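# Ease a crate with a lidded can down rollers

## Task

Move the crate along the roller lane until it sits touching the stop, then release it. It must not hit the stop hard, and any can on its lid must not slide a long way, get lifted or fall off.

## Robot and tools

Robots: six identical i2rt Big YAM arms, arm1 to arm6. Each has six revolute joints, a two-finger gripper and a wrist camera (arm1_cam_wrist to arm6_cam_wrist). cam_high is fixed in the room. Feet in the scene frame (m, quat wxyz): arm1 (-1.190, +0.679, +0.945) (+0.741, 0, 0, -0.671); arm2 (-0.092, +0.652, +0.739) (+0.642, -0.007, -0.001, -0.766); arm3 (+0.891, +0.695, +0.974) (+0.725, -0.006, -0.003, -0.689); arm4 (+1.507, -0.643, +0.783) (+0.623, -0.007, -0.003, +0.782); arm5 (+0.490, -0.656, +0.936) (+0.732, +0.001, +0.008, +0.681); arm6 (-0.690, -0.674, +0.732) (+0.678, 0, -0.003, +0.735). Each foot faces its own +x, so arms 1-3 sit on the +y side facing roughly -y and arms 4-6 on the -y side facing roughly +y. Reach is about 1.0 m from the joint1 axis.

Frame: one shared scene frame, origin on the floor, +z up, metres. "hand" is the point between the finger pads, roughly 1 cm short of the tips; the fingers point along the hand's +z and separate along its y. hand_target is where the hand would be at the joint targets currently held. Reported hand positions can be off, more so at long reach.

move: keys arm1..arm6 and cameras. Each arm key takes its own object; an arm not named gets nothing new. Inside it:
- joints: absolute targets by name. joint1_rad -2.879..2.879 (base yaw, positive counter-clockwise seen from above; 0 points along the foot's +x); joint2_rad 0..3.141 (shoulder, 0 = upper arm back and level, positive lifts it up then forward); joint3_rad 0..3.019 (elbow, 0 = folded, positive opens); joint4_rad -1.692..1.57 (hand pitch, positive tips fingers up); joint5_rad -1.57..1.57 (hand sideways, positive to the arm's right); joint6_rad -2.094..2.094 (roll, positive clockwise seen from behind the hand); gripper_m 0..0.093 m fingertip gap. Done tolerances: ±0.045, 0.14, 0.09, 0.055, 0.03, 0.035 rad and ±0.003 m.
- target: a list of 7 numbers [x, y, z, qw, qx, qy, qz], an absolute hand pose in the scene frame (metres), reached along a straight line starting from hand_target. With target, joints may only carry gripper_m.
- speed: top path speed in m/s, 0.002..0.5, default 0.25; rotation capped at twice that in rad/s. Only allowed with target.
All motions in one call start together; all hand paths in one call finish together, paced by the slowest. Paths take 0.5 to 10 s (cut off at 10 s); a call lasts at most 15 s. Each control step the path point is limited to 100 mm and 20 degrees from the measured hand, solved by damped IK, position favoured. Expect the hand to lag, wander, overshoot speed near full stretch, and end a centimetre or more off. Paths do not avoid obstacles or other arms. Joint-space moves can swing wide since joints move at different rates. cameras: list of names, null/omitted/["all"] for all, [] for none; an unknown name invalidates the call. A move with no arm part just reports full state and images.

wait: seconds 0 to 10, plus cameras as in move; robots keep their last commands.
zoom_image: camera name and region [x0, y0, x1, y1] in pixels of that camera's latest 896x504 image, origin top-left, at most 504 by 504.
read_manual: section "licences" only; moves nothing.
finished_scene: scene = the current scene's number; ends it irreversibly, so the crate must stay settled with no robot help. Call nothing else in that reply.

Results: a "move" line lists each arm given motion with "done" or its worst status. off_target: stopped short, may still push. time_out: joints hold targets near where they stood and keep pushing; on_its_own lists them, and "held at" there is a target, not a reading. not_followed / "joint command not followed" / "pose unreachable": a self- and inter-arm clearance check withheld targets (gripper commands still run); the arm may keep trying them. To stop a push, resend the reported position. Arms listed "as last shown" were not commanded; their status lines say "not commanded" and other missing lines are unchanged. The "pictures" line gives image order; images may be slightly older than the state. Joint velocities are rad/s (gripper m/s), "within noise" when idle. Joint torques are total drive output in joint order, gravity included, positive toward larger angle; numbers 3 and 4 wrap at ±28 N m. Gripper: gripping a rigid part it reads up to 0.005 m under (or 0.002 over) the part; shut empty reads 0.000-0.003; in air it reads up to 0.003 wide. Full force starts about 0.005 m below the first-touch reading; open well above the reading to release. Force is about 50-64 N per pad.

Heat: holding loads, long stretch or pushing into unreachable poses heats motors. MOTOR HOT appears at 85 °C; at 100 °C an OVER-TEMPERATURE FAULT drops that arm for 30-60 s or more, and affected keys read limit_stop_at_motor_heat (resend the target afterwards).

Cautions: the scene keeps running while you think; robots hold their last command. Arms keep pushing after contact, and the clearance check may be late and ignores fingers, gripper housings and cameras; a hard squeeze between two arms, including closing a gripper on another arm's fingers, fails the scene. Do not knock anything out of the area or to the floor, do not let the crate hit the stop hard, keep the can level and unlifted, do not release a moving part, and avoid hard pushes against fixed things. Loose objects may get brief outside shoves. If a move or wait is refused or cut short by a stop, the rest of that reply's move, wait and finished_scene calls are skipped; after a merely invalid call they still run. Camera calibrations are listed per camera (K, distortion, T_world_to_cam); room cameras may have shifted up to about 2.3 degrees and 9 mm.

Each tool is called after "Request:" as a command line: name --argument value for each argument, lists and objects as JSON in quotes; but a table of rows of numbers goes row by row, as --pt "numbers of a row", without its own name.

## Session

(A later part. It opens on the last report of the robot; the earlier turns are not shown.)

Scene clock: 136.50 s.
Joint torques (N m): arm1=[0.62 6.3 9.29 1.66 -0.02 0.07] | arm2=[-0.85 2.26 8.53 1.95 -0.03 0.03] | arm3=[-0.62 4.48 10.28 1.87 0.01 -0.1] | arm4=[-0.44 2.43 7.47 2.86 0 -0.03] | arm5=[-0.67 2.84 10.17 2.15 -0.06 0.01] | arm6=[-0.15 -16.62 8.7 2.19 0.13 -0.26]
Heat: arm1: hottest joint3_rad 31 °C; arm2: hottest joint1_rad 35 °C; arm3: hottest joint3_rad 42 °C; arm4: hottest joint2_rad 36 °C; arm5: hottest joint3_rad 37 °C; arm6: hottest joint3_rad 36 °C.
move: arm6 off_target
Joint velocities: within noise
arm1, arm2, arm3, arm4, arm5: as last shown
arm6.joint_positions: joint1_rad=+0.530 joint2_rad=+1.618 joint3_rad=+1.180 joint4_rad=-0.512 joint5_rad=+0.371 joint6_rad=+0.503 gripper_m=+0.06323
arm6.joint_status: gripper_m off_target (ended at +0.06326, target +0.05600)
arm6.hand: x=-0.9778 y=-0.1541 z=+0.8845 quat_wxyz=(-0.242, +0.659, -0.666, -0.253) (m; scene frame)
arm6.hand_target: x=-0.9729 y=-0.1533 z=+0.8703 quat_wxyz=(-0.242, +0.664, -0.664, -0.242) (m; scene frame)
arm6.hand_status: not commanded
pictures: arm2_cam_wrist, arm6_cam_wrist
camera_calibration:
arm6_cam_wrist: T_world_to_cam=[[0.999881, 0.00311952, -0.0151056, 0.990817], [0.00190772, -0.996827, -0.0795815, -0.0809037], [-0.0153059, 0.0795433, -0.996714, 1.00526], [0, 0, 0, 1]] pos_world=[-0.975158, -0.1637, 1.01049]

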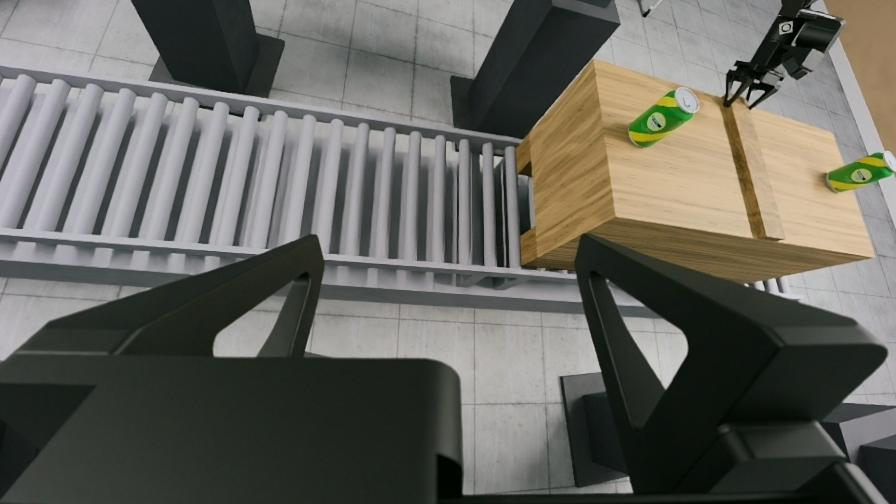

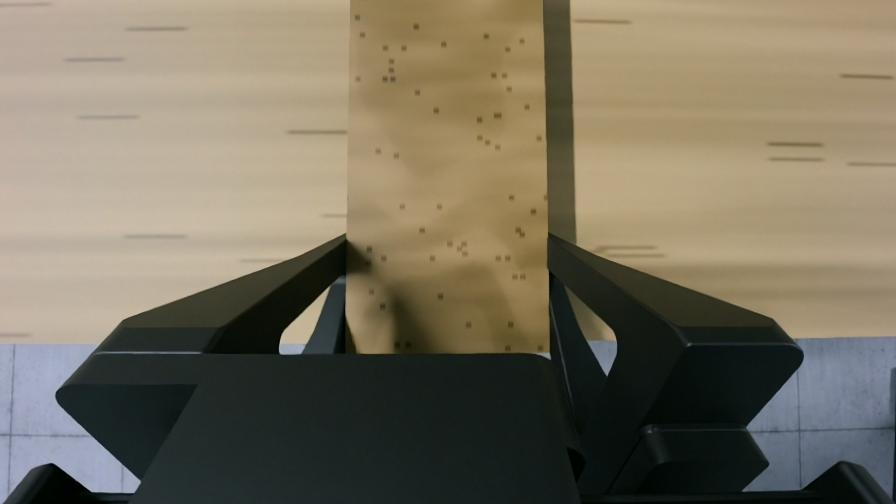

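Request:
move --arm6 '{"target":[-0.873,-0.153,0.864,0.242,-0.664,0.664,0.242],"speed":0.05}' --cameras '["arm6_cam_wrist","arm2_cam_wrist","cam_high"]'

Request:
zoom_image --camera "arm2_cam_wrist" --region '[550, 20, 896, 280]'

Scene clock: 146.67 s.
Joint torques (N m): arm1=[0.15 5.48 9.26 1.65 -0.01 0.07] | arm2=[-0.32 2.49 8.75 1.98 0.02 0.01] | arm3=[-0.5 4.31 10.18 1.87 0.01 -0.11] | arm4=[-0.38 2.26 7.46 2.89 0 -0.03] | arm5=[-0.67 2.9 10.17 2.14 -0.06 0.01] | arm6=[-0.44 -13.51 8.31 2.47 -0.09 -0.24]
Heat: arm1: hottest joint3_rad 31 °C; arm2: hottest joint1_rad 35 °C; arm3: hottest joint3_rad 42 °C; arm4: hottest joint2_rad 36 °C; arm5: hottest joint3_rad 37 °C; arm6: hottest joint2_rad 35 °C.
move: arm6 off_target
Joint velocities: within noise
arm1.joint_positions: joint1_rad=+0.663 joint2_rad=+0.482 joint3_rad=+1.331 joint4_rad=-1.298 joint5_rad=-0.081 joint6_rad=-0.422 gripper_m=+0.09396
arm1.joint_status: not commanded
arm1.hand: x=-1.0464 y=+0.5489 z=+1.4903 quat_wxyz=(-0.454, -0.141, -0.834, +0.279) (m; scene frame)
arm1.hand_target: x=-1.0487 y=+0.5513 z=+1.5031 quat_wxyz=(-0.464, -0.139, -0.827, +0.286) (m; scene frame)
arm1.hand_status: not commanded
arm2.joint_positions: joint1_rad=+0.158 joint2_rad=+0.620 joint3_rad=+1.382 joint4_rad=-1.370 joint5_rad=+0.131 joint6_rad=-0.260 gripper_m=+0.09396
arm2.joint_status: not commanded
arm2.hand: x=-0.1142 y=+0.4259 z=+1.2702 quat_wxyz=(-0.232, -0.566, -0.677, +0.410) (m; scene frame)
arm2.hand_target: x=-0.1141 y=+0.4283 z=+1.2798 quat_wxyz=(-0.238, -0.563, -0.672, +0.418) (m; scene frame)
arm2.hand_status: not commanded
arm3.joint_positions: joint1_rad=+0.151 joint2_rad=+0.467 joint3_rad=+1.334 joint4_rad=-1.271 joint5_rad=-0.243 joint6_rad=+0.486 gripper_m=+0.09396
arm3.joint_status: not commanded
arm3.hand: x=+0.9701 y=+0.5294 z=+1.5325 quat_wxyz=(-0.540, -0.620, -0.550, +0.147) (m; scene frame)
arm3.hand_target: x=+0.9693 y=+0.5337 z=+1.5426 quat_wxyz=(-0.549, -0.613, -0.547, +0.152) (m; scene frame)
arm3.hand_status: not commanded
arm4.joint_positions: joint1_rad=-0.110 joint2_rad=+0.514 joint3_rad=+1.452 joint4_rad=-1.290 joint5_rad=-0.009 joint6_rad=-0.312 gripper_m=+0.09396
arm4.joint_status: not commanded
arm4.hand: x=+1.4752 y=-0.4572 z=+1.3804 quat_wxyz=(-0.442, +0.695, -0.439, -0.360) (m; scene frame)
arm4.hand_target: x=+1.4755 y=-0.4612 z=+1.3904 quat_wxyz=(-0.450, +0.689, -0.435, -0.366) (m; scene frame)
arm4.hand_status: not commanded
arm5.joint_positions: joint1_rad=+0.141 joint2_rad=+0.633 joint3_rad=+1.459 joint4_rad=-1.331 joint5_rad=-0.112 joint6_rad=-0.267 gripper_m=+0.09396
arm5.joint_status: not commanded
arm5.hand: x=+0.4620 y=-0.4214 z=+1.5051 quat_wxyz=(-0.356, +0.717, -0.479, -0.361) (m; scene frame)
arm5.hand_target: x=+0.4623 y=-0.4244 z=+1.5138 quat_wxyz=(-0.363, +0.713, -0.476, -0.367) (m; scene frame)
arm5.hand_status: not commanded
arm6.joint_positions: joint1_rad=+0.350 joint2_rad=+1.496 joint3_rad=+1.020 joint4_rad=-0.418 joint5_rad=+0.266 joint6_rad=+0.345 gripper_m=+0.06323
arm6.joint_status: not commanded
arm6.hand: x=-0.8795 y=-0.1533 z=+0.8834 quat_wxyz=(-0.245, +0.659, -0.664, -0.255) (m; scene frame)
arm6.hand_target: x=-0.8730 y=-0.1536 z=+0.8644 quat_wxyz=(-0.242, +0.664, -0.664, -0.242) (m; scene frame)
arm6.hand_status: off_target (0.020 m and 1.7 deg from the pose sent, 0.107 m and 1.4 deg at the start)
pictures: arm2_cam_wrist, arm6_cam_wrist, cam_high
camera_calibration:
arm6_cam_wrist: T_world_to_cam=[[0.999903, 0.00593531, -0.0126009, 0.890761], [0.00478655, -0.995992, -0.0893138, -0.0690053], [-0.0130805, 0.0892448, -0.995924, 1.00832], [0, 0, 0, 1]] pos_world=[-0.877155, -0.164003, 1.00927]

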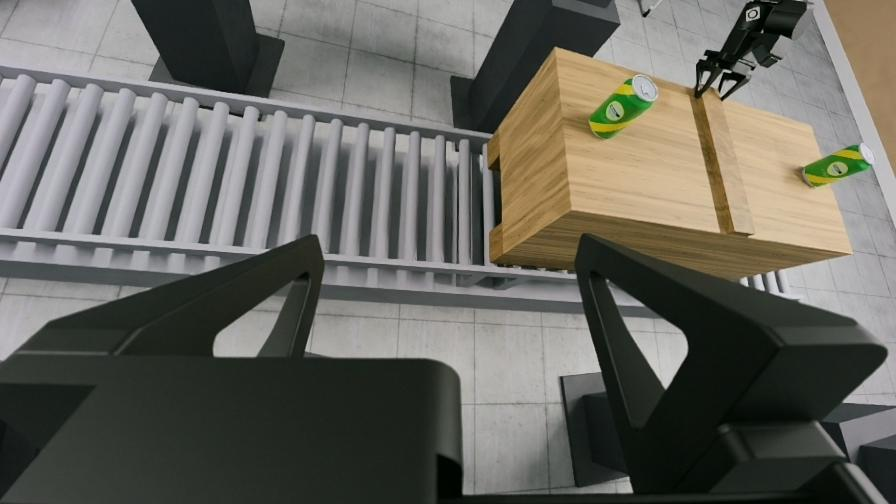

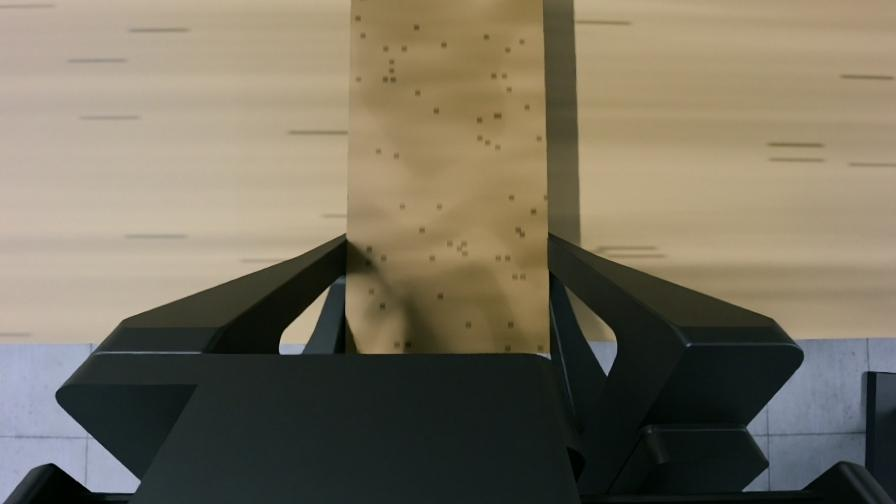

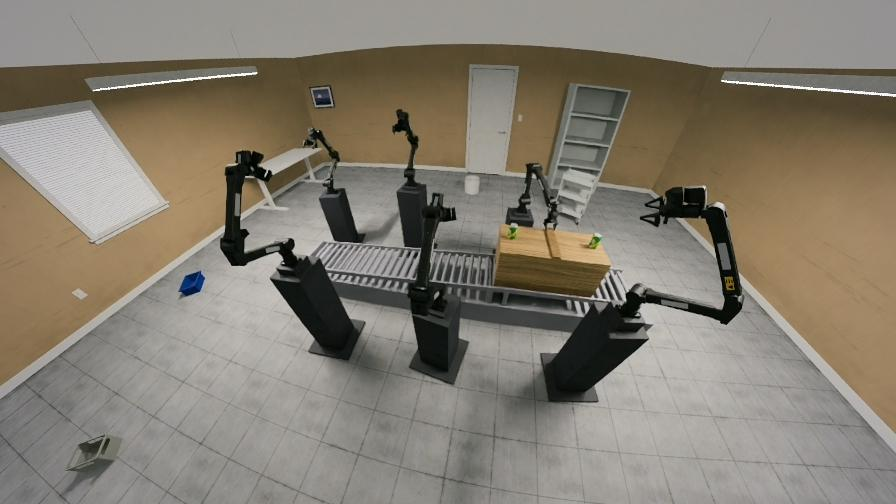

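Scaled by 1.457 from the camera's 896x504 image, which has a finer 1280x720 frame.

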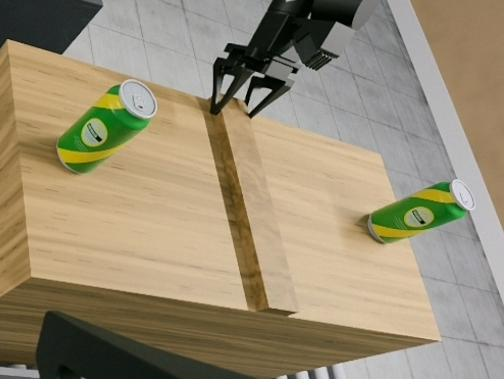

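Request:
move --arm6 '{"target":[-0.58,-0.153,0.862,0.242,-0.664,0.664,0.242],"speed":0.07}' --cameras '["arm6_cam_wrist","arm2_cam_wrist","arm5_cam_wrist"]'

Scene clock: 157.03 s.
Joint torques (N m): arm1=[0.26 5.83 9.21 1.58 -0.01 0.04] | arm2=[-0.26 2.67 8.72 1.96 -0.02 0.01] | arm3=[-0.44 4.37 10.22 1.89 0 -0.11] | arm4=[-0.73 2.55 7.49 2.85 -0.02 -0.05] | arm5=[-0.67 2.9 10.17 2.15 -0.06 0.01] | arm6=[0.73 -10.87 10.15 0.94 0.2 -0.12]
Heat: arm1: hottest joint3_rad 31 °C; arm2: hottest joint1_rad 35 °C; arm3: hottest joint3_rad 42 °C; arm4: hottest joint2_rad 36 °C; arm5: hottest joint3_rad 37 °C; arm6: hottest joint2_rad 35 °C.
move: arm6 off_target
Joint velocities: within noise
arm1, arm2, arm3, arm4, arm5: as last shown
arm6.joint_positions: joint1_rad=-0.347 joint2_rad=+1.426 joint3_rad=+0.922 joint4_rad=-0.334 joint5_rad=-0.179 joint6_rad=-0.201 gripper_m=+0.06323
arm6.joint_status: not commanded
arm6.hand: x=-0.5804 y=-0.1521 z=+0.8829 quat_wxyz=(-0.263, +0.659, -0.655, -0.258) (m; scene frame)
arm6.hand_target: x=-0.5802 y=-0.1538 z=+0.8625 quat_wxyz=(-0.242, +0.664, -0.664, -0.242) (m; scene frame)
arm6.hand_status: off_target (0.021 m and 3.2 deg from the pose sent, 0.300 m and 1.7 deg at the start)
pictures: arm2_cam_wrist, arm5_cam_wrist, arm6_cam_wrist
camera_calibration:
arm6_cam_wrist: T_world_to_cam=[[0.99989, 0.0101676, 0.0107773, 0.571724], [0.0113875, -0.992715, -0.119949, -0.0380247], [0.00947917, 0.120059, -0.992722, 1.02663], [0, 0, 0, 1]] pos_world=[-0.58096, -0.166817, 1.00844]

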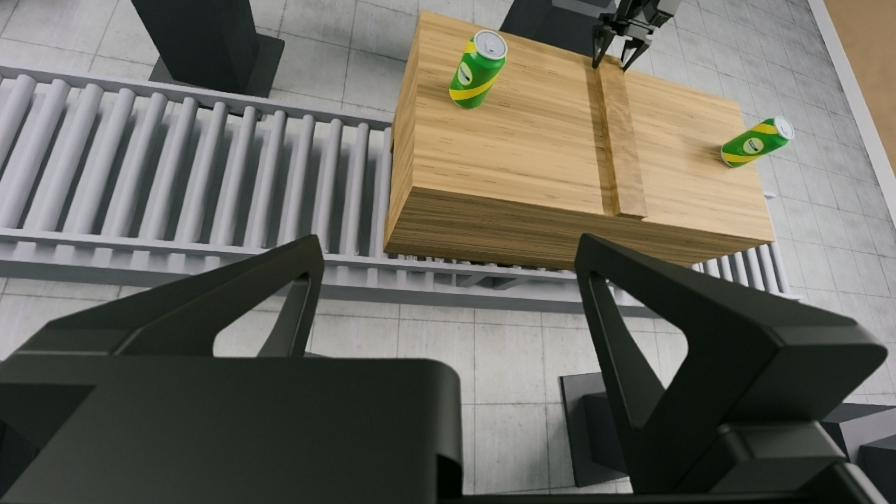

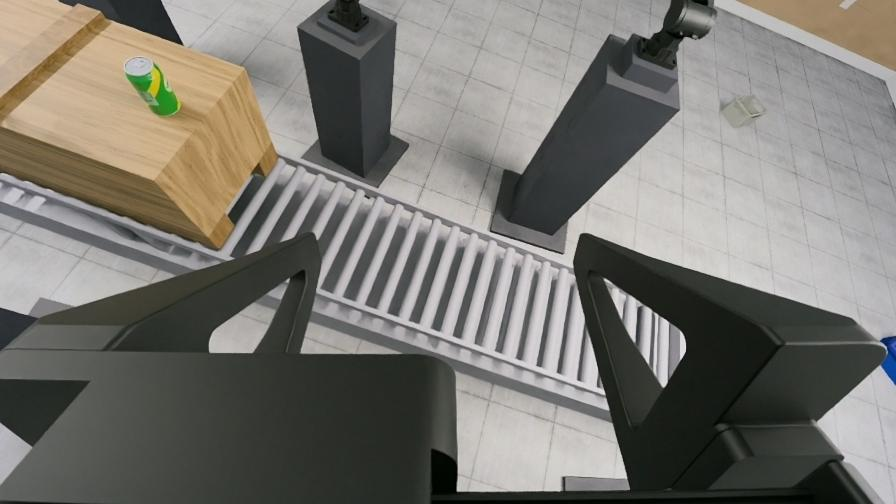

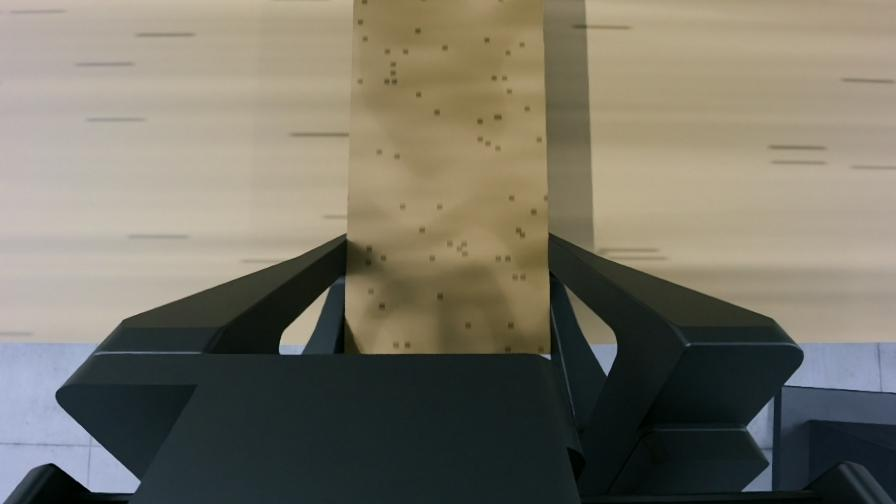

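Request:
move --arm6 '{"target":[-0.30,-0.153,0.866,0.242,-0.664,0.664,0.242],"speed":0.07}' --cameras '["arm6_cam_wrist","arm2_cam_wrist","cam_high"]'

Scene clock: 166.03 s.
Joint torques (N m): arm1=[0.67 6.18 9.39 1.63 -0.02 0.07] | arm2=[-0.97 2.55 8.87 1.77 -0.01 0.02] | arm3=[-0.62 4.31 10.21 1.89 0.01 -0.11] | arm4=[-0.62 2.61 7.45 2.85 -0.01 -0.05] | arm5=[-0.67 2.9 10.18 2.14 -0.06 0.01] | arm6=[2.26 -21.42 10.06 -0.02 0.83 -0.24]
Heat: arm1: hottest joint3_rad 32 °C; arm2: hottest joint1_rad 35 °C; arm3: hottest joint3_rad 42 °C; arm4: hottest joint3_rad 36 °C; arm5: hottest joint3_rad 37 °C; arm6: hottest joint2_rad 35 °C.
move: arm6 off_target
Joint velocities: within noise
arm1, arm2, arm3, arm4, arm5: as last shown
arm6.joint_positions: joint1_rad=-0.862 joint2_rad=+1.810 joint3_rad=+1.395 joint4_rad=-0.574 joint5_rad=-0.489 joint6_rad=-0.618 gripper_m=+0.06323
arm6.joint_status: not commanded
arm6.hand: x=-0.2893 y=-0.1544 z=+0.8735 quat_wxyz=(-0.260, +0.654, -0.663, -0.255) (m; scene frame)
arm6.hand_target: x=-0.2999 y=-0.1534 z=+0.8660 quat_wxyz=(-0.243, +0.664, -0.664, -0.242) (m; scene frame)
arm6.hand_status: off_target (0.013 m and 2.8 deg from the pose sent, 0.281 m and 3.2 deg at the start)
pictures: arm2_cam_wrist, arm6_cam_wrist, cam_high
camera_calibration:
arm6_cam_wrist: T_world_to_cam=[[0.999967, -0.00663889, 0.00471999, 0.283548], [-0.00607712, -0.993865, -0.110434, -0.0582142], [0.00542419, 0.110402, -0.993872, 1.01313], [0, 0, 0, 1]] pos_world=[-0.289387, -0.167826, 0.99915]

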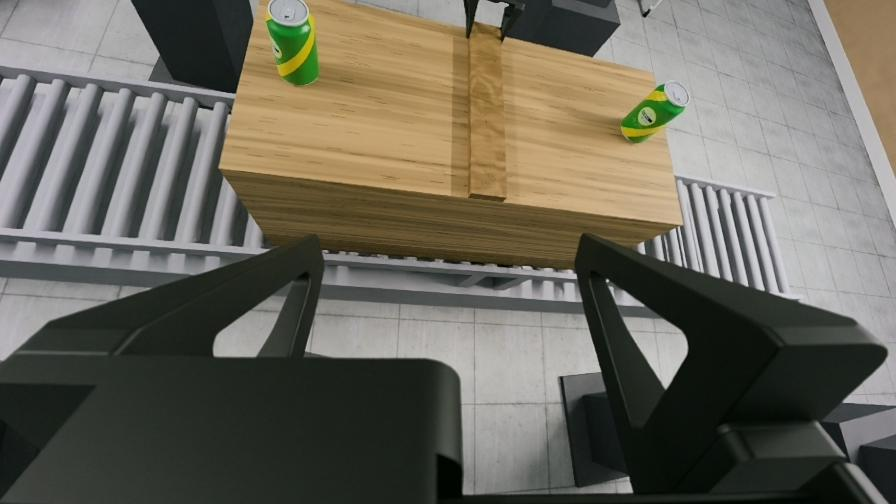

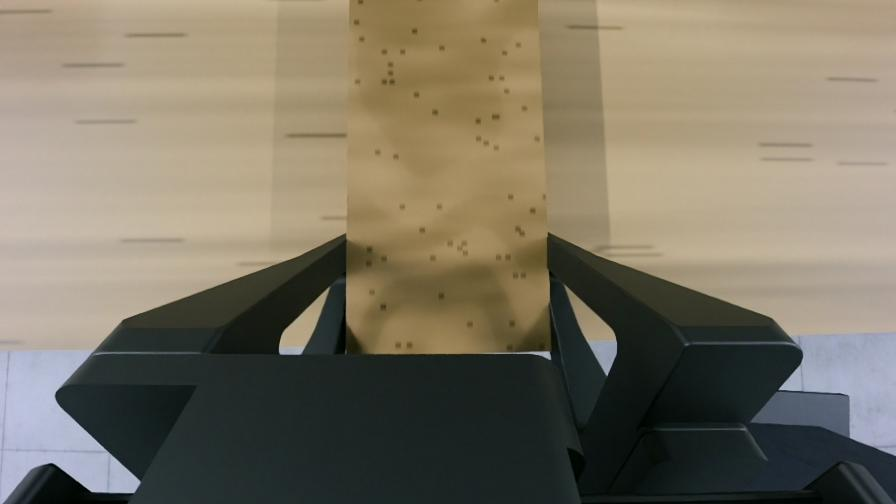

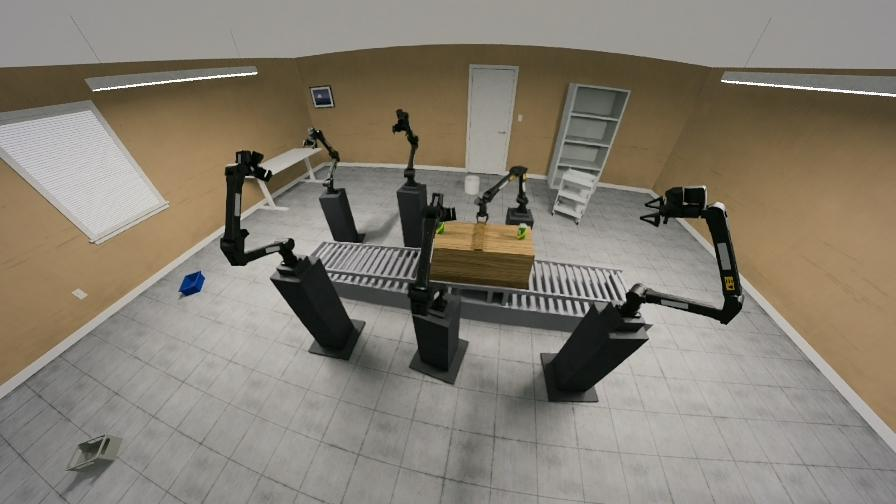

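Request:
move --arm2 '{"target":[-0.285,0.15,1.00,-0.242,-0.664,-0.664,0.242],"speed":0.12}' --cameras '["arm6_cam_wrist","arm2_cam_wrist","cam_high"]'

Scene clock: 175.77 s.
Joint torques (N m): arm1=[0.5 6.12 9.37 1.57 -0.02 0.05] | arm2=[-1.14 -9.64 12.83 1.89 -0.4 0.02] | arm3=[-0.62 4.42 10.24 1.87 0.01 -0.1] | arm4=[-0.5 2.61 7.45 2.89 0 -0.05] | arm5=[-0.67 2.9 10.17 2.15 -0.06 0.01] | arm6=[2.32 -21.42 10.04 -0.02 0.83 -0.24]
Heat: arm1: hottest joint3_rad 32 °C; arm2: hottest joint1_rad 35 °C; arm3: hottest joint3_rad 42 °C; arm4: hottest joint3_rad 36 °C; arm5: hottest joint3_rad 37 °C; arm6: hottest joint2_rad 36 °C.
move: arm2 off_target
Joint velocities: within noise
arm1, arm3, arm4, arm5, arm6: as last shown
arm2.joint_positions: joint1_rad=-0.275 joint2_rad=+1.372 joint3_rad=+1.162 joint4_rad=-0.777 joint5_rad=-0.290 joint6_rad=-0.371 gripper_m=+0.09396
arm2.joint_status: not commanded
arm2.hand: x=-0.2714 y=+0.1646 z=+0.9799 quat_wxyz=(-0.233, -0.666, -0.674, +0.221) (m; scene frame)
arm2.hand_target: x=-0.2845 y=+0.1513 z=+1.0001 quat_wxyz=(-0.242, -0.664, -0.664, +0.242) (m; scene frame)
arm2.hand_status: off_target (0.028 m and 2.9 deg from the pose sent, 0.422 m and 22.4 deg at the start)
pictures: arm2_cam_wrist, arm6_cam_wrist, cam_high
camera_calibration:
arm2_cam_wrist: T_world_to_cam=[[-0.999359, -0.03581, 0.000408695, -0.267928], [-0.0358096, 0.999075, -0.0237894, -0.146794], [0.00044358, -0.0237887, -0.999717, 1.11082], [0, 0, 0, 1]] pos_world=[-0.273505, 0.163489, 1.10713]
arm6_cam_wrist: T_world_to_cam=[[0.999967, -0.00637684, 0.00505361, 0.283258], [-0.00577983, -0.993867, -0.110434, -0.0581287], [0.00572683, 0.110401, -0.993871, 1.01321], [0, 0, 0, 1]] pos_world=[-0.289387, -0.167825, 0.99915]

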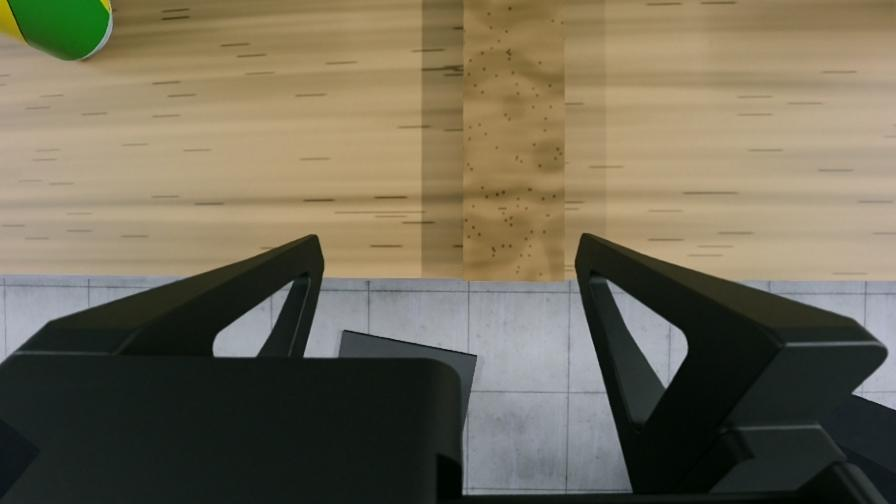

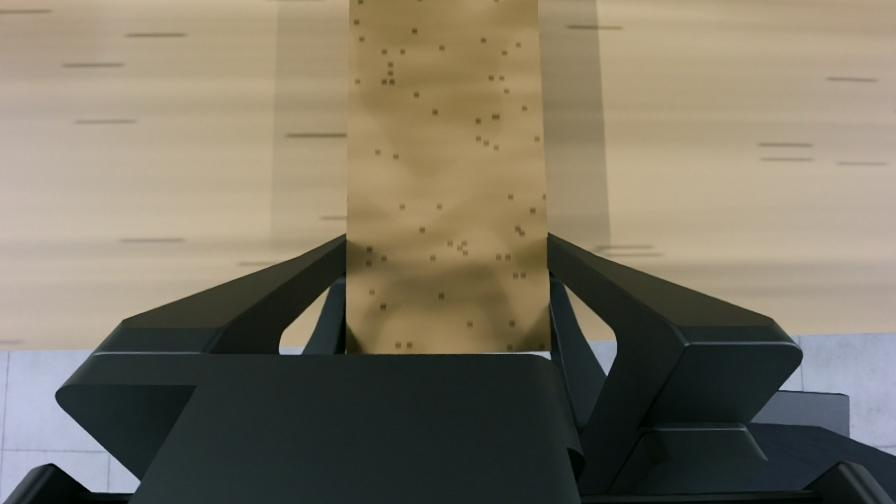

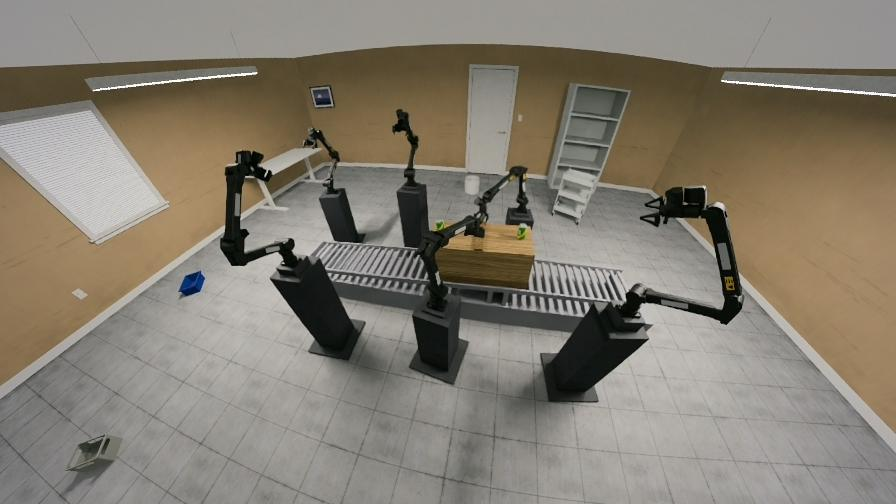

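Request:
move --arm2 '{"target":[-0.318,0.146,0.935,-0.242,-0.664,-0.664,0.242],"speed":0.08}' --cameras '["arm2_cam_wrist"]'

Scene clock: 183.70 s.
Joint torques (N m): arm1=[0.21 5.95 9.31 1.65 -0.02 0.07] | arm2=[-0.91 -10.87 8.68 2 -0.36 -0.07] | arm3=[-0.32 4.66 10.25 1.87 0.03 -0.1] | arm4=[-0.44 2.37 7.46 2.86 -0.02 -0.05] | arm5=[-0.62 2.9 10.17 2.15 -0.06 0.01] | arm6=[2.32 -21.42 10.04 -0.02 0.83 -0.24]
Heat: arm1: hottest joint3_rad 32 °C; arm2: hottest joint1_rad 35 °C; arm3: hottest joint3_rad 43 °C; arm4: hottest joint3_rad 36 °C; arm5: hottest joint3_rad 38 °C; arm6: hottest joint2_rad 37 °C.
move: arm2 done
Joint velocities: within noise
arm1, arm3, arm4, arm5, arm6: as last shown
arm2.joint_positions: joint1_rad=-0.335 joint2_rad=+1.468 joint3_rad=+1.137 joint4_rad=-0.622 joint5_rad=-0.325 joint6_rad=-0.405 gripper_m=+0.09396
arm2.joint_status: not commanded
arm2.hand: x=-0.3106 y=+0.1469 z=+0.9414 quat_wxyz=(-0.243, -0.664, -0.665, +0.241) (m; scene frame)
arm2.hand_target: x=-0.3179 y=+0.1462 z=+0.9350 quat_wxyz=(-0.242, -0.664, -0.664, +0.242) (m; scene frame)
arm2.hand_status: done (0.010 m and 0.2 deg from the pose sent, 0.067 m and 2.9 deg at the start)
pictures: arm2_cam_wrist
camera_calibration:
arm2_cam_wrist: T_world_to_cam=[[-0.999672, -0.0221446, 0.0128599, -0.321477], [-0.0229729, 0.997401, -0.0682946, -0.0852626], [-0.0113141, -0.0685676, -0.997582, 1.07274], [0, 0, 0, 1]] pos_world=[-0.311194, 0.151477, 1.06846]

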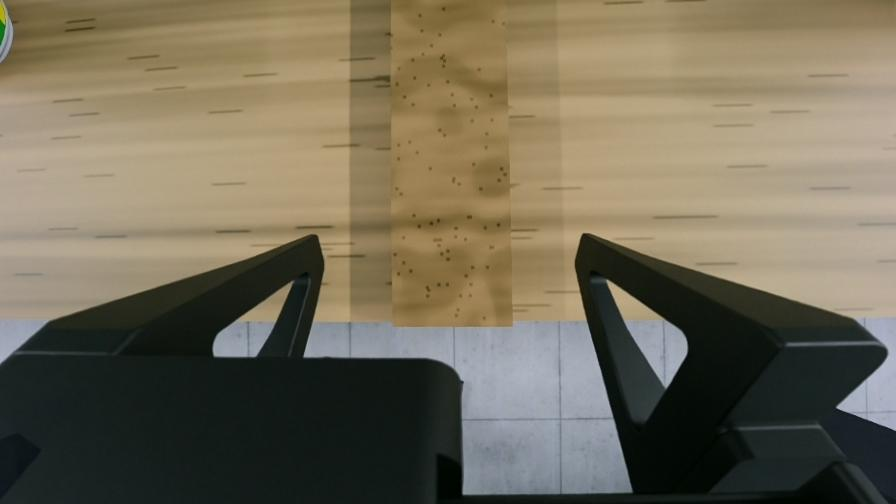

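Request:
move --arm2 '{"target":[-0.319,0.146,0.858,-0.242,-0.664,-0.664,0.242],"speed":0.06}' --cameras '["arm2_cam_wrist","arm6_cam_wrist","arm1_cam_wrist"]'

Request:
zoom_image --camera "arm1_cam_wrist" --region '[390, 0, 590, 140]'

Scene clock: 194.60 s.
Joint torques (N m): arm1=[0.5 5.95 9.25 1.62 0.02 0.06] | arm2=[-1.61 -10.52 7.91 1.92 -0.39 -0.11] | arm3=[-0.38 4.37 10.25 1.88 0.02 -0.1] | arm4=[-0.5 2.49 7.49 2.86 0 -0.04] | arm5=[-0.67 2.9 10.18 2.14 -0.06 0.01] | arm6=[2.26 -21.42 10.04 -0.02 0.83 -0.24]
Heat: arm1: hottest joint3_rad 32 °C; arm2: hottest joint3_rad 36 °C; arm3: hottest joint3_rad 43 °C; arm4: hottest joint3_rad 36 °C; arm5: hottest joint3_rad 38 °C; arm6: hottest joint2_rad 38 °C.
move: arm2 off_target
Joint velocities: within noise
arm1, arm3, arm4, arm5, arm6: as last shown
arm2.joint_positions: joint1_rad=-0.335 joint2_rad=+1.556 joint3_rad=+1.018 joint4_rad=-0.411 joint5_rad=-0.326 joint6_rad=-0.406 gripper_m=+0.09396
arm2.joint_status: not commanded
arm2.hand: x=-0.3120 y=+0.1451 z=+0.8662 quat_wxyz=(-0.243, -0.663, -0.666, +0.243) (m; scene frame)
arm2.hand_target: x=-0.3189 y=+0.1462 z=+0.8581 quat_wxyz=(-0.242, -0.664, -0.664, +0.242) (m; scene frame)
arm2.hand_status: off_target (0.011 m and 0.3 deg from the pose sent, 0.084 m and 0.2 deg at the start)
pictures: arm1_cam_wrist, arm2_cam_wrist, arm6_cam_wrist
camera_calibration:
arm2_cam_wrist: T_world_to_cam=[[-0.999614, -0.0233468, 0.0150323, -0.323696], [-0.0243649, 0.997139, -0.0715485, -0.0861986], [-0.0133189, -0.0718872, -0.997324, 0.997235], [0, 0, 0, 1]] pos_world=[-0.312389, 0.150083, 0.993265]
arm6_cam_wrist: T_world_to_cam=[[0.999967, -0.00637684, 0.00505361, 0.283258], [-0.00577983, -0.993867, -0.110434, -0.0581287], [0.00572683, 0.110401, -0.993871, 1.01321], [0, 0, 0, 1]] pos_world=[-0.289387, -0.167825, 0.99915]

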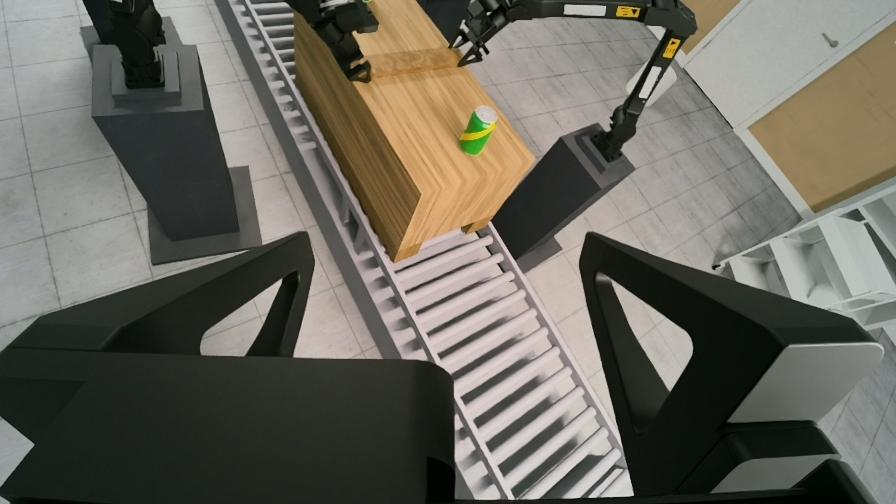

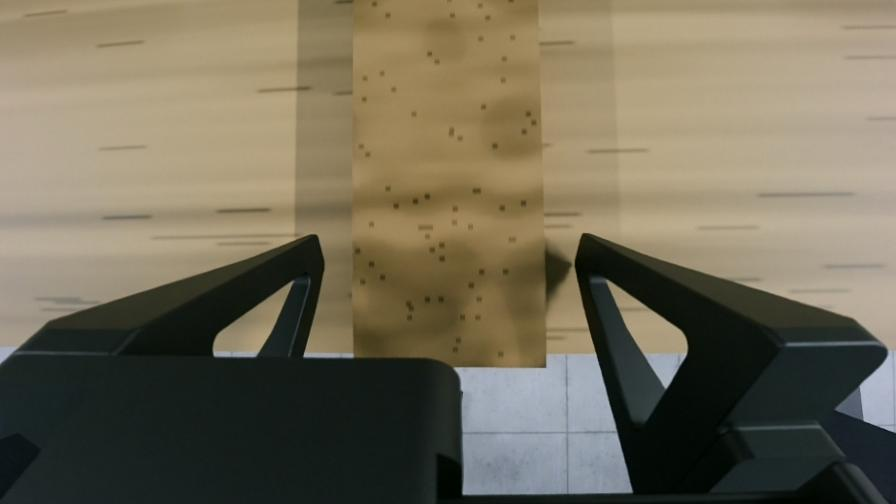

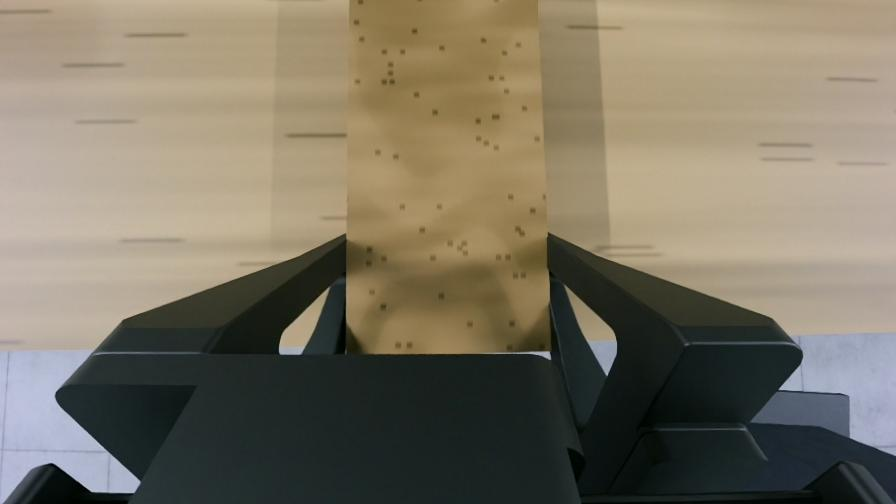

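Scaled by 2.520 from the camera's 896x504 image, which has a finer 1280x720 frame.

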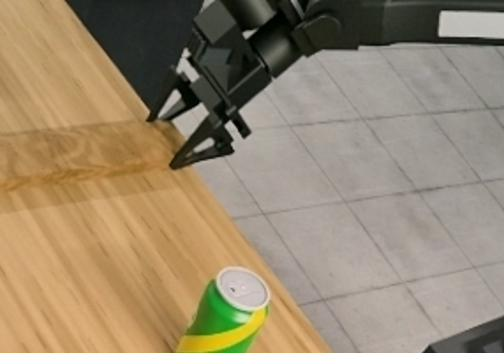

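Request:
move --arm2 '{"joints":{"gripper_m":0.066}}' --cameras '[]'

Request:
move --arm2 '{"joints":{"gripper_m":0.056}}' --cameras '["arm2_cam_wrist","arm6_cam_wrist"]'

Request:
move --arm6 '{"joints":{"gripper_m":0.093}}' --cameras '["arm2_cam_wrist","arm6_cam_wrist"]'

Scene clock: 202.70 s.
Joint torques (N m): arm1=[0.44 6.07 9.33 1.63 0 0.05] | arm2=[-1.26 -10.93 7.98 1.91 -0.36 -0.09] | arm3=[-0.44 4.31 10.22 1.91 0.01 -0.11] | arm4=[-0.73 2.49 7.43 2.86 -0.01 -0.02] | arm5=[-0.67 2.9 10.18 2.15 -0.06 0.01] | arm6=[2.32 -21.42 10.04 -0.01 0.83 -0.24]
Heat: arm1: hottest joint3_rad 32 °C; arm2: hottest joint3_rad 36 °C; arm3: hottest joint3_rad 43 °C; arm4: hottest joint3_rad 36 °C; arm5: hottest joint3_rad 38 °C; arm6: hottest joint2_rad 39 °C.
move: arm2 done
Joint velocities: within noise
arm1, arm3, arm4, arm5, arm6: as last shown
arm2.joint_positions: joint1_rad=-0.335 joint2_rad=+1.556 joint3_rad=+1.018 joint4_rad=-0.411 joint5_rad=-0.327 joint6_rad=-0.407 gripper_m=+0.06623
arm2.joint_status: all done
arm2.hand: x=-0.3117 y=+0.1450 z=+0.8663 quat_wxyz=(-0.244, -0.662, -0.666, +0.242) (m; scene frame)
arm2.hand_target: x=-0.3189 y=+0.1462 z=+0.8581 quat_wxyz=(-0.242, -0.664, -0.664, +0.242) (m; scene frame)
arm2.hand_status: not commanded
pictures: none
No camera images: "cameras" was empty.

Scene clock: 203.13 s.
Joint torques (N m): arm1=[0.44 6.01 9.33 1.62 -0.02 0.03] | arm2=[-1.61 -10.52 7.98 1.91 -0.32 -0.1] | arm3=[-0.5 4.48 10.21 1.88 0.02 -0.11] | arm4=[-0.5 2.37 7.54 2.89 -0.01 -0.04] | arm5=[-0.67 2.9 10.17 2.14 -0.06 0.01] | arm6=[2.32 -21.42 10.04 -0.02 0.83 -0.24]
Heat: arm1: hottest joint3_rad 32 °C; arm2: hottest joint3_rad 36 °C; arm3: hottest joint3_rad 43 °C; arm4: hottest joint3_rad 36 °C; arm5: hottest joint3_rad 38 °C; arm6: hottest joint2_rad 39 °C.
move: arm2 off_target
Joint velocities: within noise
arm1, arm3, arm4, arm5, arm6: as last shown
arm2.joint_positions: joint1_rad=-0.335 joint2_rad=+1.556 joint3_rad=+1.018 joint4_rad=-0.411 joint5_rad=-0.327 joint6_rad=-0.407 gripper_m=+0.06393
arm2.joint_status: gripper_m off_target (ended at +0.06395, target +0.05600)
arm2.hand: x=-0.3117 y=+0.1450 z=+0.8663 quat_wxyz=(-0.244, -0.662, -0.666, +0.242) (m; scene frame)
arm2.hand_target: x=-0.3189 y=+0.1462 z=+0.8581 quat_wxyz=(-0.242, -0.664, -0.664, +0.242) (m; scene frame)
arm2.hand_status: not commanded
pictures: arm2_cam_wrist, arm6_cam_wrist
camera_calibration:
arm2_cam_wrist: T_world_to_cam=[[-0.999588, -0.0247862, 0.0144549, -0.3227], [-0.0257672, 0.997059, -0.0721733, -0.0859921], [-0.0126235, -0.0725161, -0.997287, 0.997613], [0, 0, 0, 1]] pos_world=[-0.312189, 0.150084, 0.993365]
arm6_cam_wrist: T_world_to_cam=[[0.999967, -0.00637684, 0.00505361, 0.283258], [-0.00577983, -0.993867, -0.110434, -0.0581287], [0.00572683, 0.110401, -0.993871, 1.01321], [0, 0, 0, 1]] pos_world=[-0.289387, -0.167825, 0.99915]

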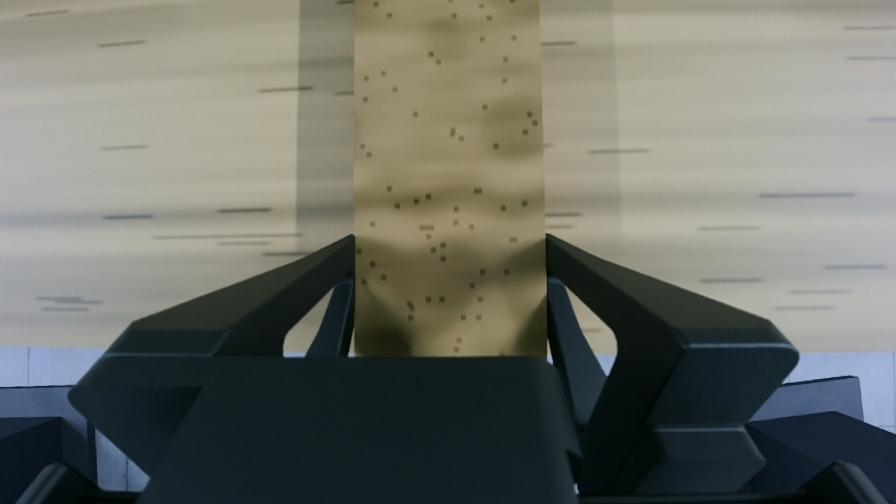

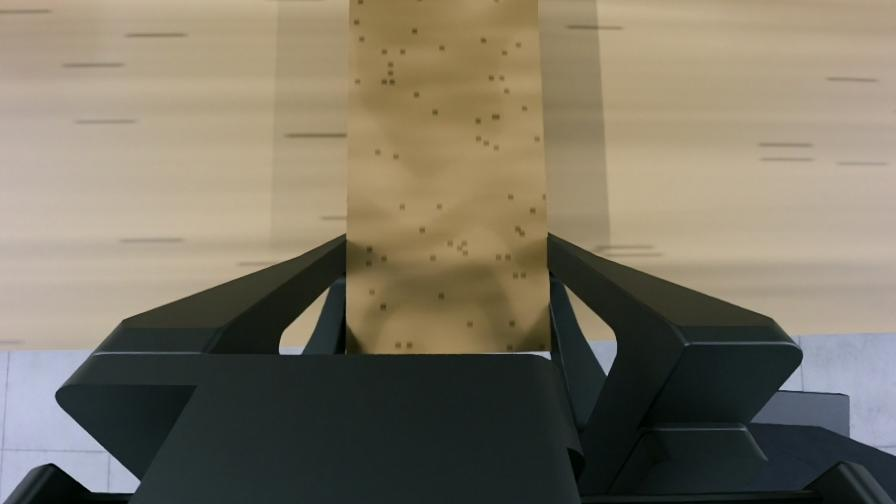

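Scene clock: 203.80 s.
Joint torques (N m): arm1=[0.62 6.07 9.31 1.61 -0.02 0.04] | arm2=[-1.96 -10.46 8.4 1.94 -0.21 -0.11] | arm3=[-0.56 4.37 10.21 1.89 0.01 -0.11] | arm4=[-0.44 2.37 7.45 2.82 0 -0.05] | arm5=[-0.67 2.9 10.17 2.15 -0.06 0.01] | arm6=[1.73 -20.37 10.07 0.77 -0.25 -0.24]
Heat: arm1: hottest joint3_rad 32 °C; arm2: hottest joint3_rad 36 °C; arm3: hottest joint3_rad 43 °C; arm4: hottest joint3_rad 36 °C; arm5: hottest joint3_rad 38 °C; arm6: hottest joint2_rad 39 °C.
move: arm6 done
Joint velocities: within noise
arm1.joint_positions: joint1_rad=+0.663 joint2_rad=+0.482 joint3_rad=+1.331 joint4_rad=-1.298 joint5_rad=-0.081 joint6_rad=-0.422 gripper_m=+0.09396
arm1.joint_status: not commanded
arm1.hand: x=-1.0464 y=+0.5489 z=+1.4903 quat_wxyz=(-0.454, -0.141, -0.834, +0.279) (m; scene frame)
arm1.hand_target: x=-1.0487 y=+0.5513 z=+1.5031 quat_wxyz=(-0.464, -0.139, -0.827, +0.286) (m; scene frame)
arm1.hand_status: not commanded
arm2.joint_positions: joint1_rad=-0.329 joint2_rad=+1.553 joint3_rad=+1.013 joint4_rad=-0.411 joint5_rad=-0.331 joint6_rad=-0.404 gripper_m=+0.06393
arm2.joint_status: not commanded
arm2.hand: x=-0.3073 y=+0.1452 z=+0.8655 quat_wxyz=(-0.246, -0.661, -0.667, +0.240) (m; scene frame)
arm2.hand_target: x=-0.3188 y=+0.1462 z=+0.8580 quat_wxyz=(-0.242, -0.664, -0.664, +0.242) (m; scene frame)
arm2.hand_status: not commanded
arm3.joint_positions: joint1_rad=+0.151 joint2_rad=+0.467 joint3_rad=+1.334 joint4_rad=-1.271 joint5_rad=-0.243 joint6_rad=+0.486 gripper_m=+0.09396
arm3.joint_status: not commanded
arm3.hand: x=+0.9701 y=+0.5294 z=+1.5325 quat_wxyz=(-0.540, -0.620, -0.550, +0.147) (m; scene frame)
arm3.hand_target: x=+0.9693 y=+0.5337 z=+1.5426 quat_wxyz=(-0.549, -0.613, -0.547, +0.152) (m; scene frame)
arm3.hand_status: not commanded
arm4.joint_positions: joint1_rad=-0.110 joint2_rad=+0.514 joint3_rad=+1.452 joint4_rad=-1.290 joint5_rad=-0.009 joint6_rad=-0.312 gripper_m=+0.09396
arm4.joint_status: not commanded
arm4.hand: x=+1.4752 y=-0.4572 z=+1.3804 quat_wxyz=(-0.442, +0.695, -0.439, -0.360) (m; scene frame)
arm4.hand_target: x=+1.4755 y=-0.4612 z=+1.3904 quat_wxyz=(-0.450, +0.689, -0.435, -0.366) (m; scene frame)
arm4.hand_status: not commanded
arm5.joint_positions: joint1_rad=+0.141 joint2_rad=+0.633 joint3_rad=+1.459 joint4_rad=-1.331 joint5_rad=-0.112 joint6_rad=-0.267 gripper_m=+0.09396
arm5.joint_status: not commanded
arm5.hand: x=+0.4620 y=-0.4214 z=+1.5051 quat_wxyz=(-0.356, +0.717, -0.479, -0.361) (m; scene frame)
arm5.hand_target: x=+0.4623 y=-0.4244 z=+1.5138 quat_wxyz=(-0.363, +0.713, -0.476, -0.367) (m; scene frame)
arm5.hand_status: not commanded
arm6.joint_positions: joint1_rad=-0.856 joint2_rad=+1.801 joint3_rad=+1.395 joint4_rad=-0.594 joint5_rad=-0.464 joint6_rad=-0.618 gripper_m=+0.09286
arm6.joint_status: all done
arm6.hand: x=-0.2920 y=-0.1563 z=+0.8754 quat_wxyz=(-0.256, +0.656, -0.667, -0.244) (m; scene frame)
arm6.hand_target: x=-0.3000 y=-0.1533 z=+0.8661 quat_wxyz=(-0.243, +0.664, -0.664, -0.242) (m; scene frame)
arm6.hand_status: not commanded
pictures: arm2_cam_wrist, arm6_cam_wrist
camera_calibration:
arm2_cam_wrist: T_world_to_cam=[[-0.999509, -0.0301532, 0.00853051, -0.312281], [-0.0306886, 0.996948, -0.0717816, -0.0880416], [-0.00634003, -0.0720081, -0.997384, 0.998831], [0, 0, 0, 1]] pos_world=[-0.308497, 0.150281, 0.992563]
arm6_cam_wrist: T_world_to_cam=[[0.999825, -0.0131869, 0.0132564, 0.277677], [-0.0119607, -0.995989, -0.088671, -0.0810696], [0.0143725, 0.088497, -0.995973, 1.01626], [0, 0, 0, 1]] pos_world=[-0.293205, -0.167019, 1.0013]

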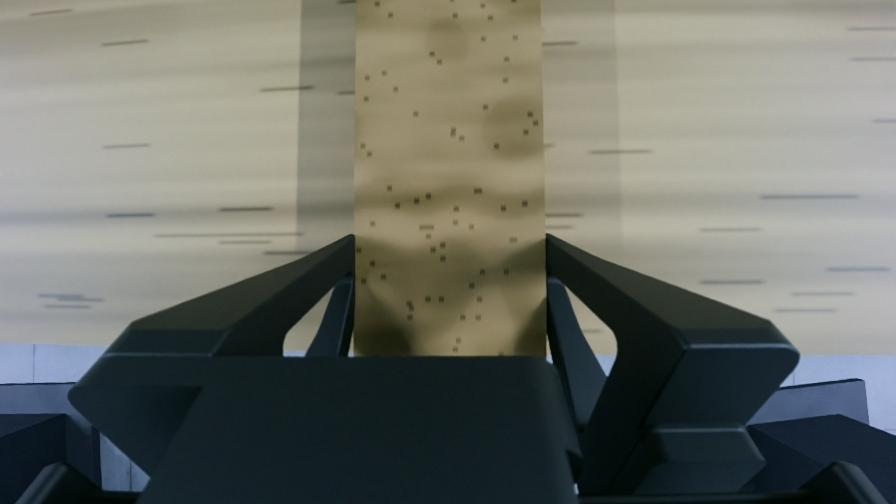

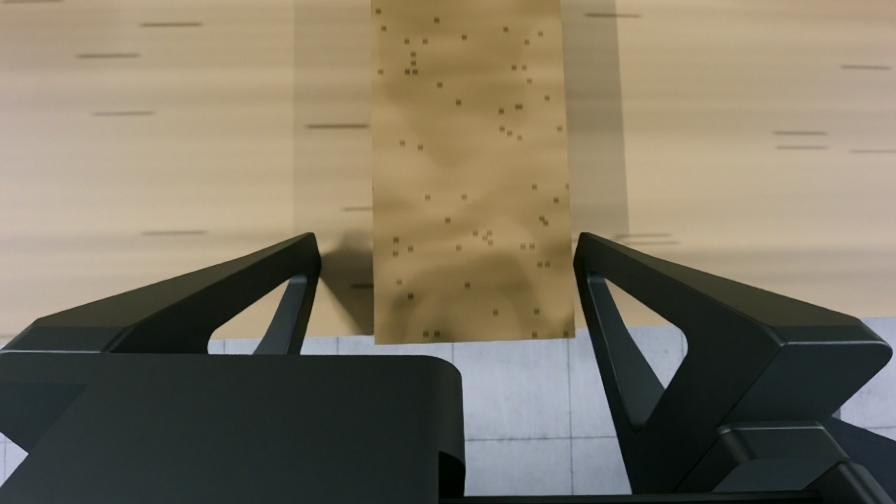

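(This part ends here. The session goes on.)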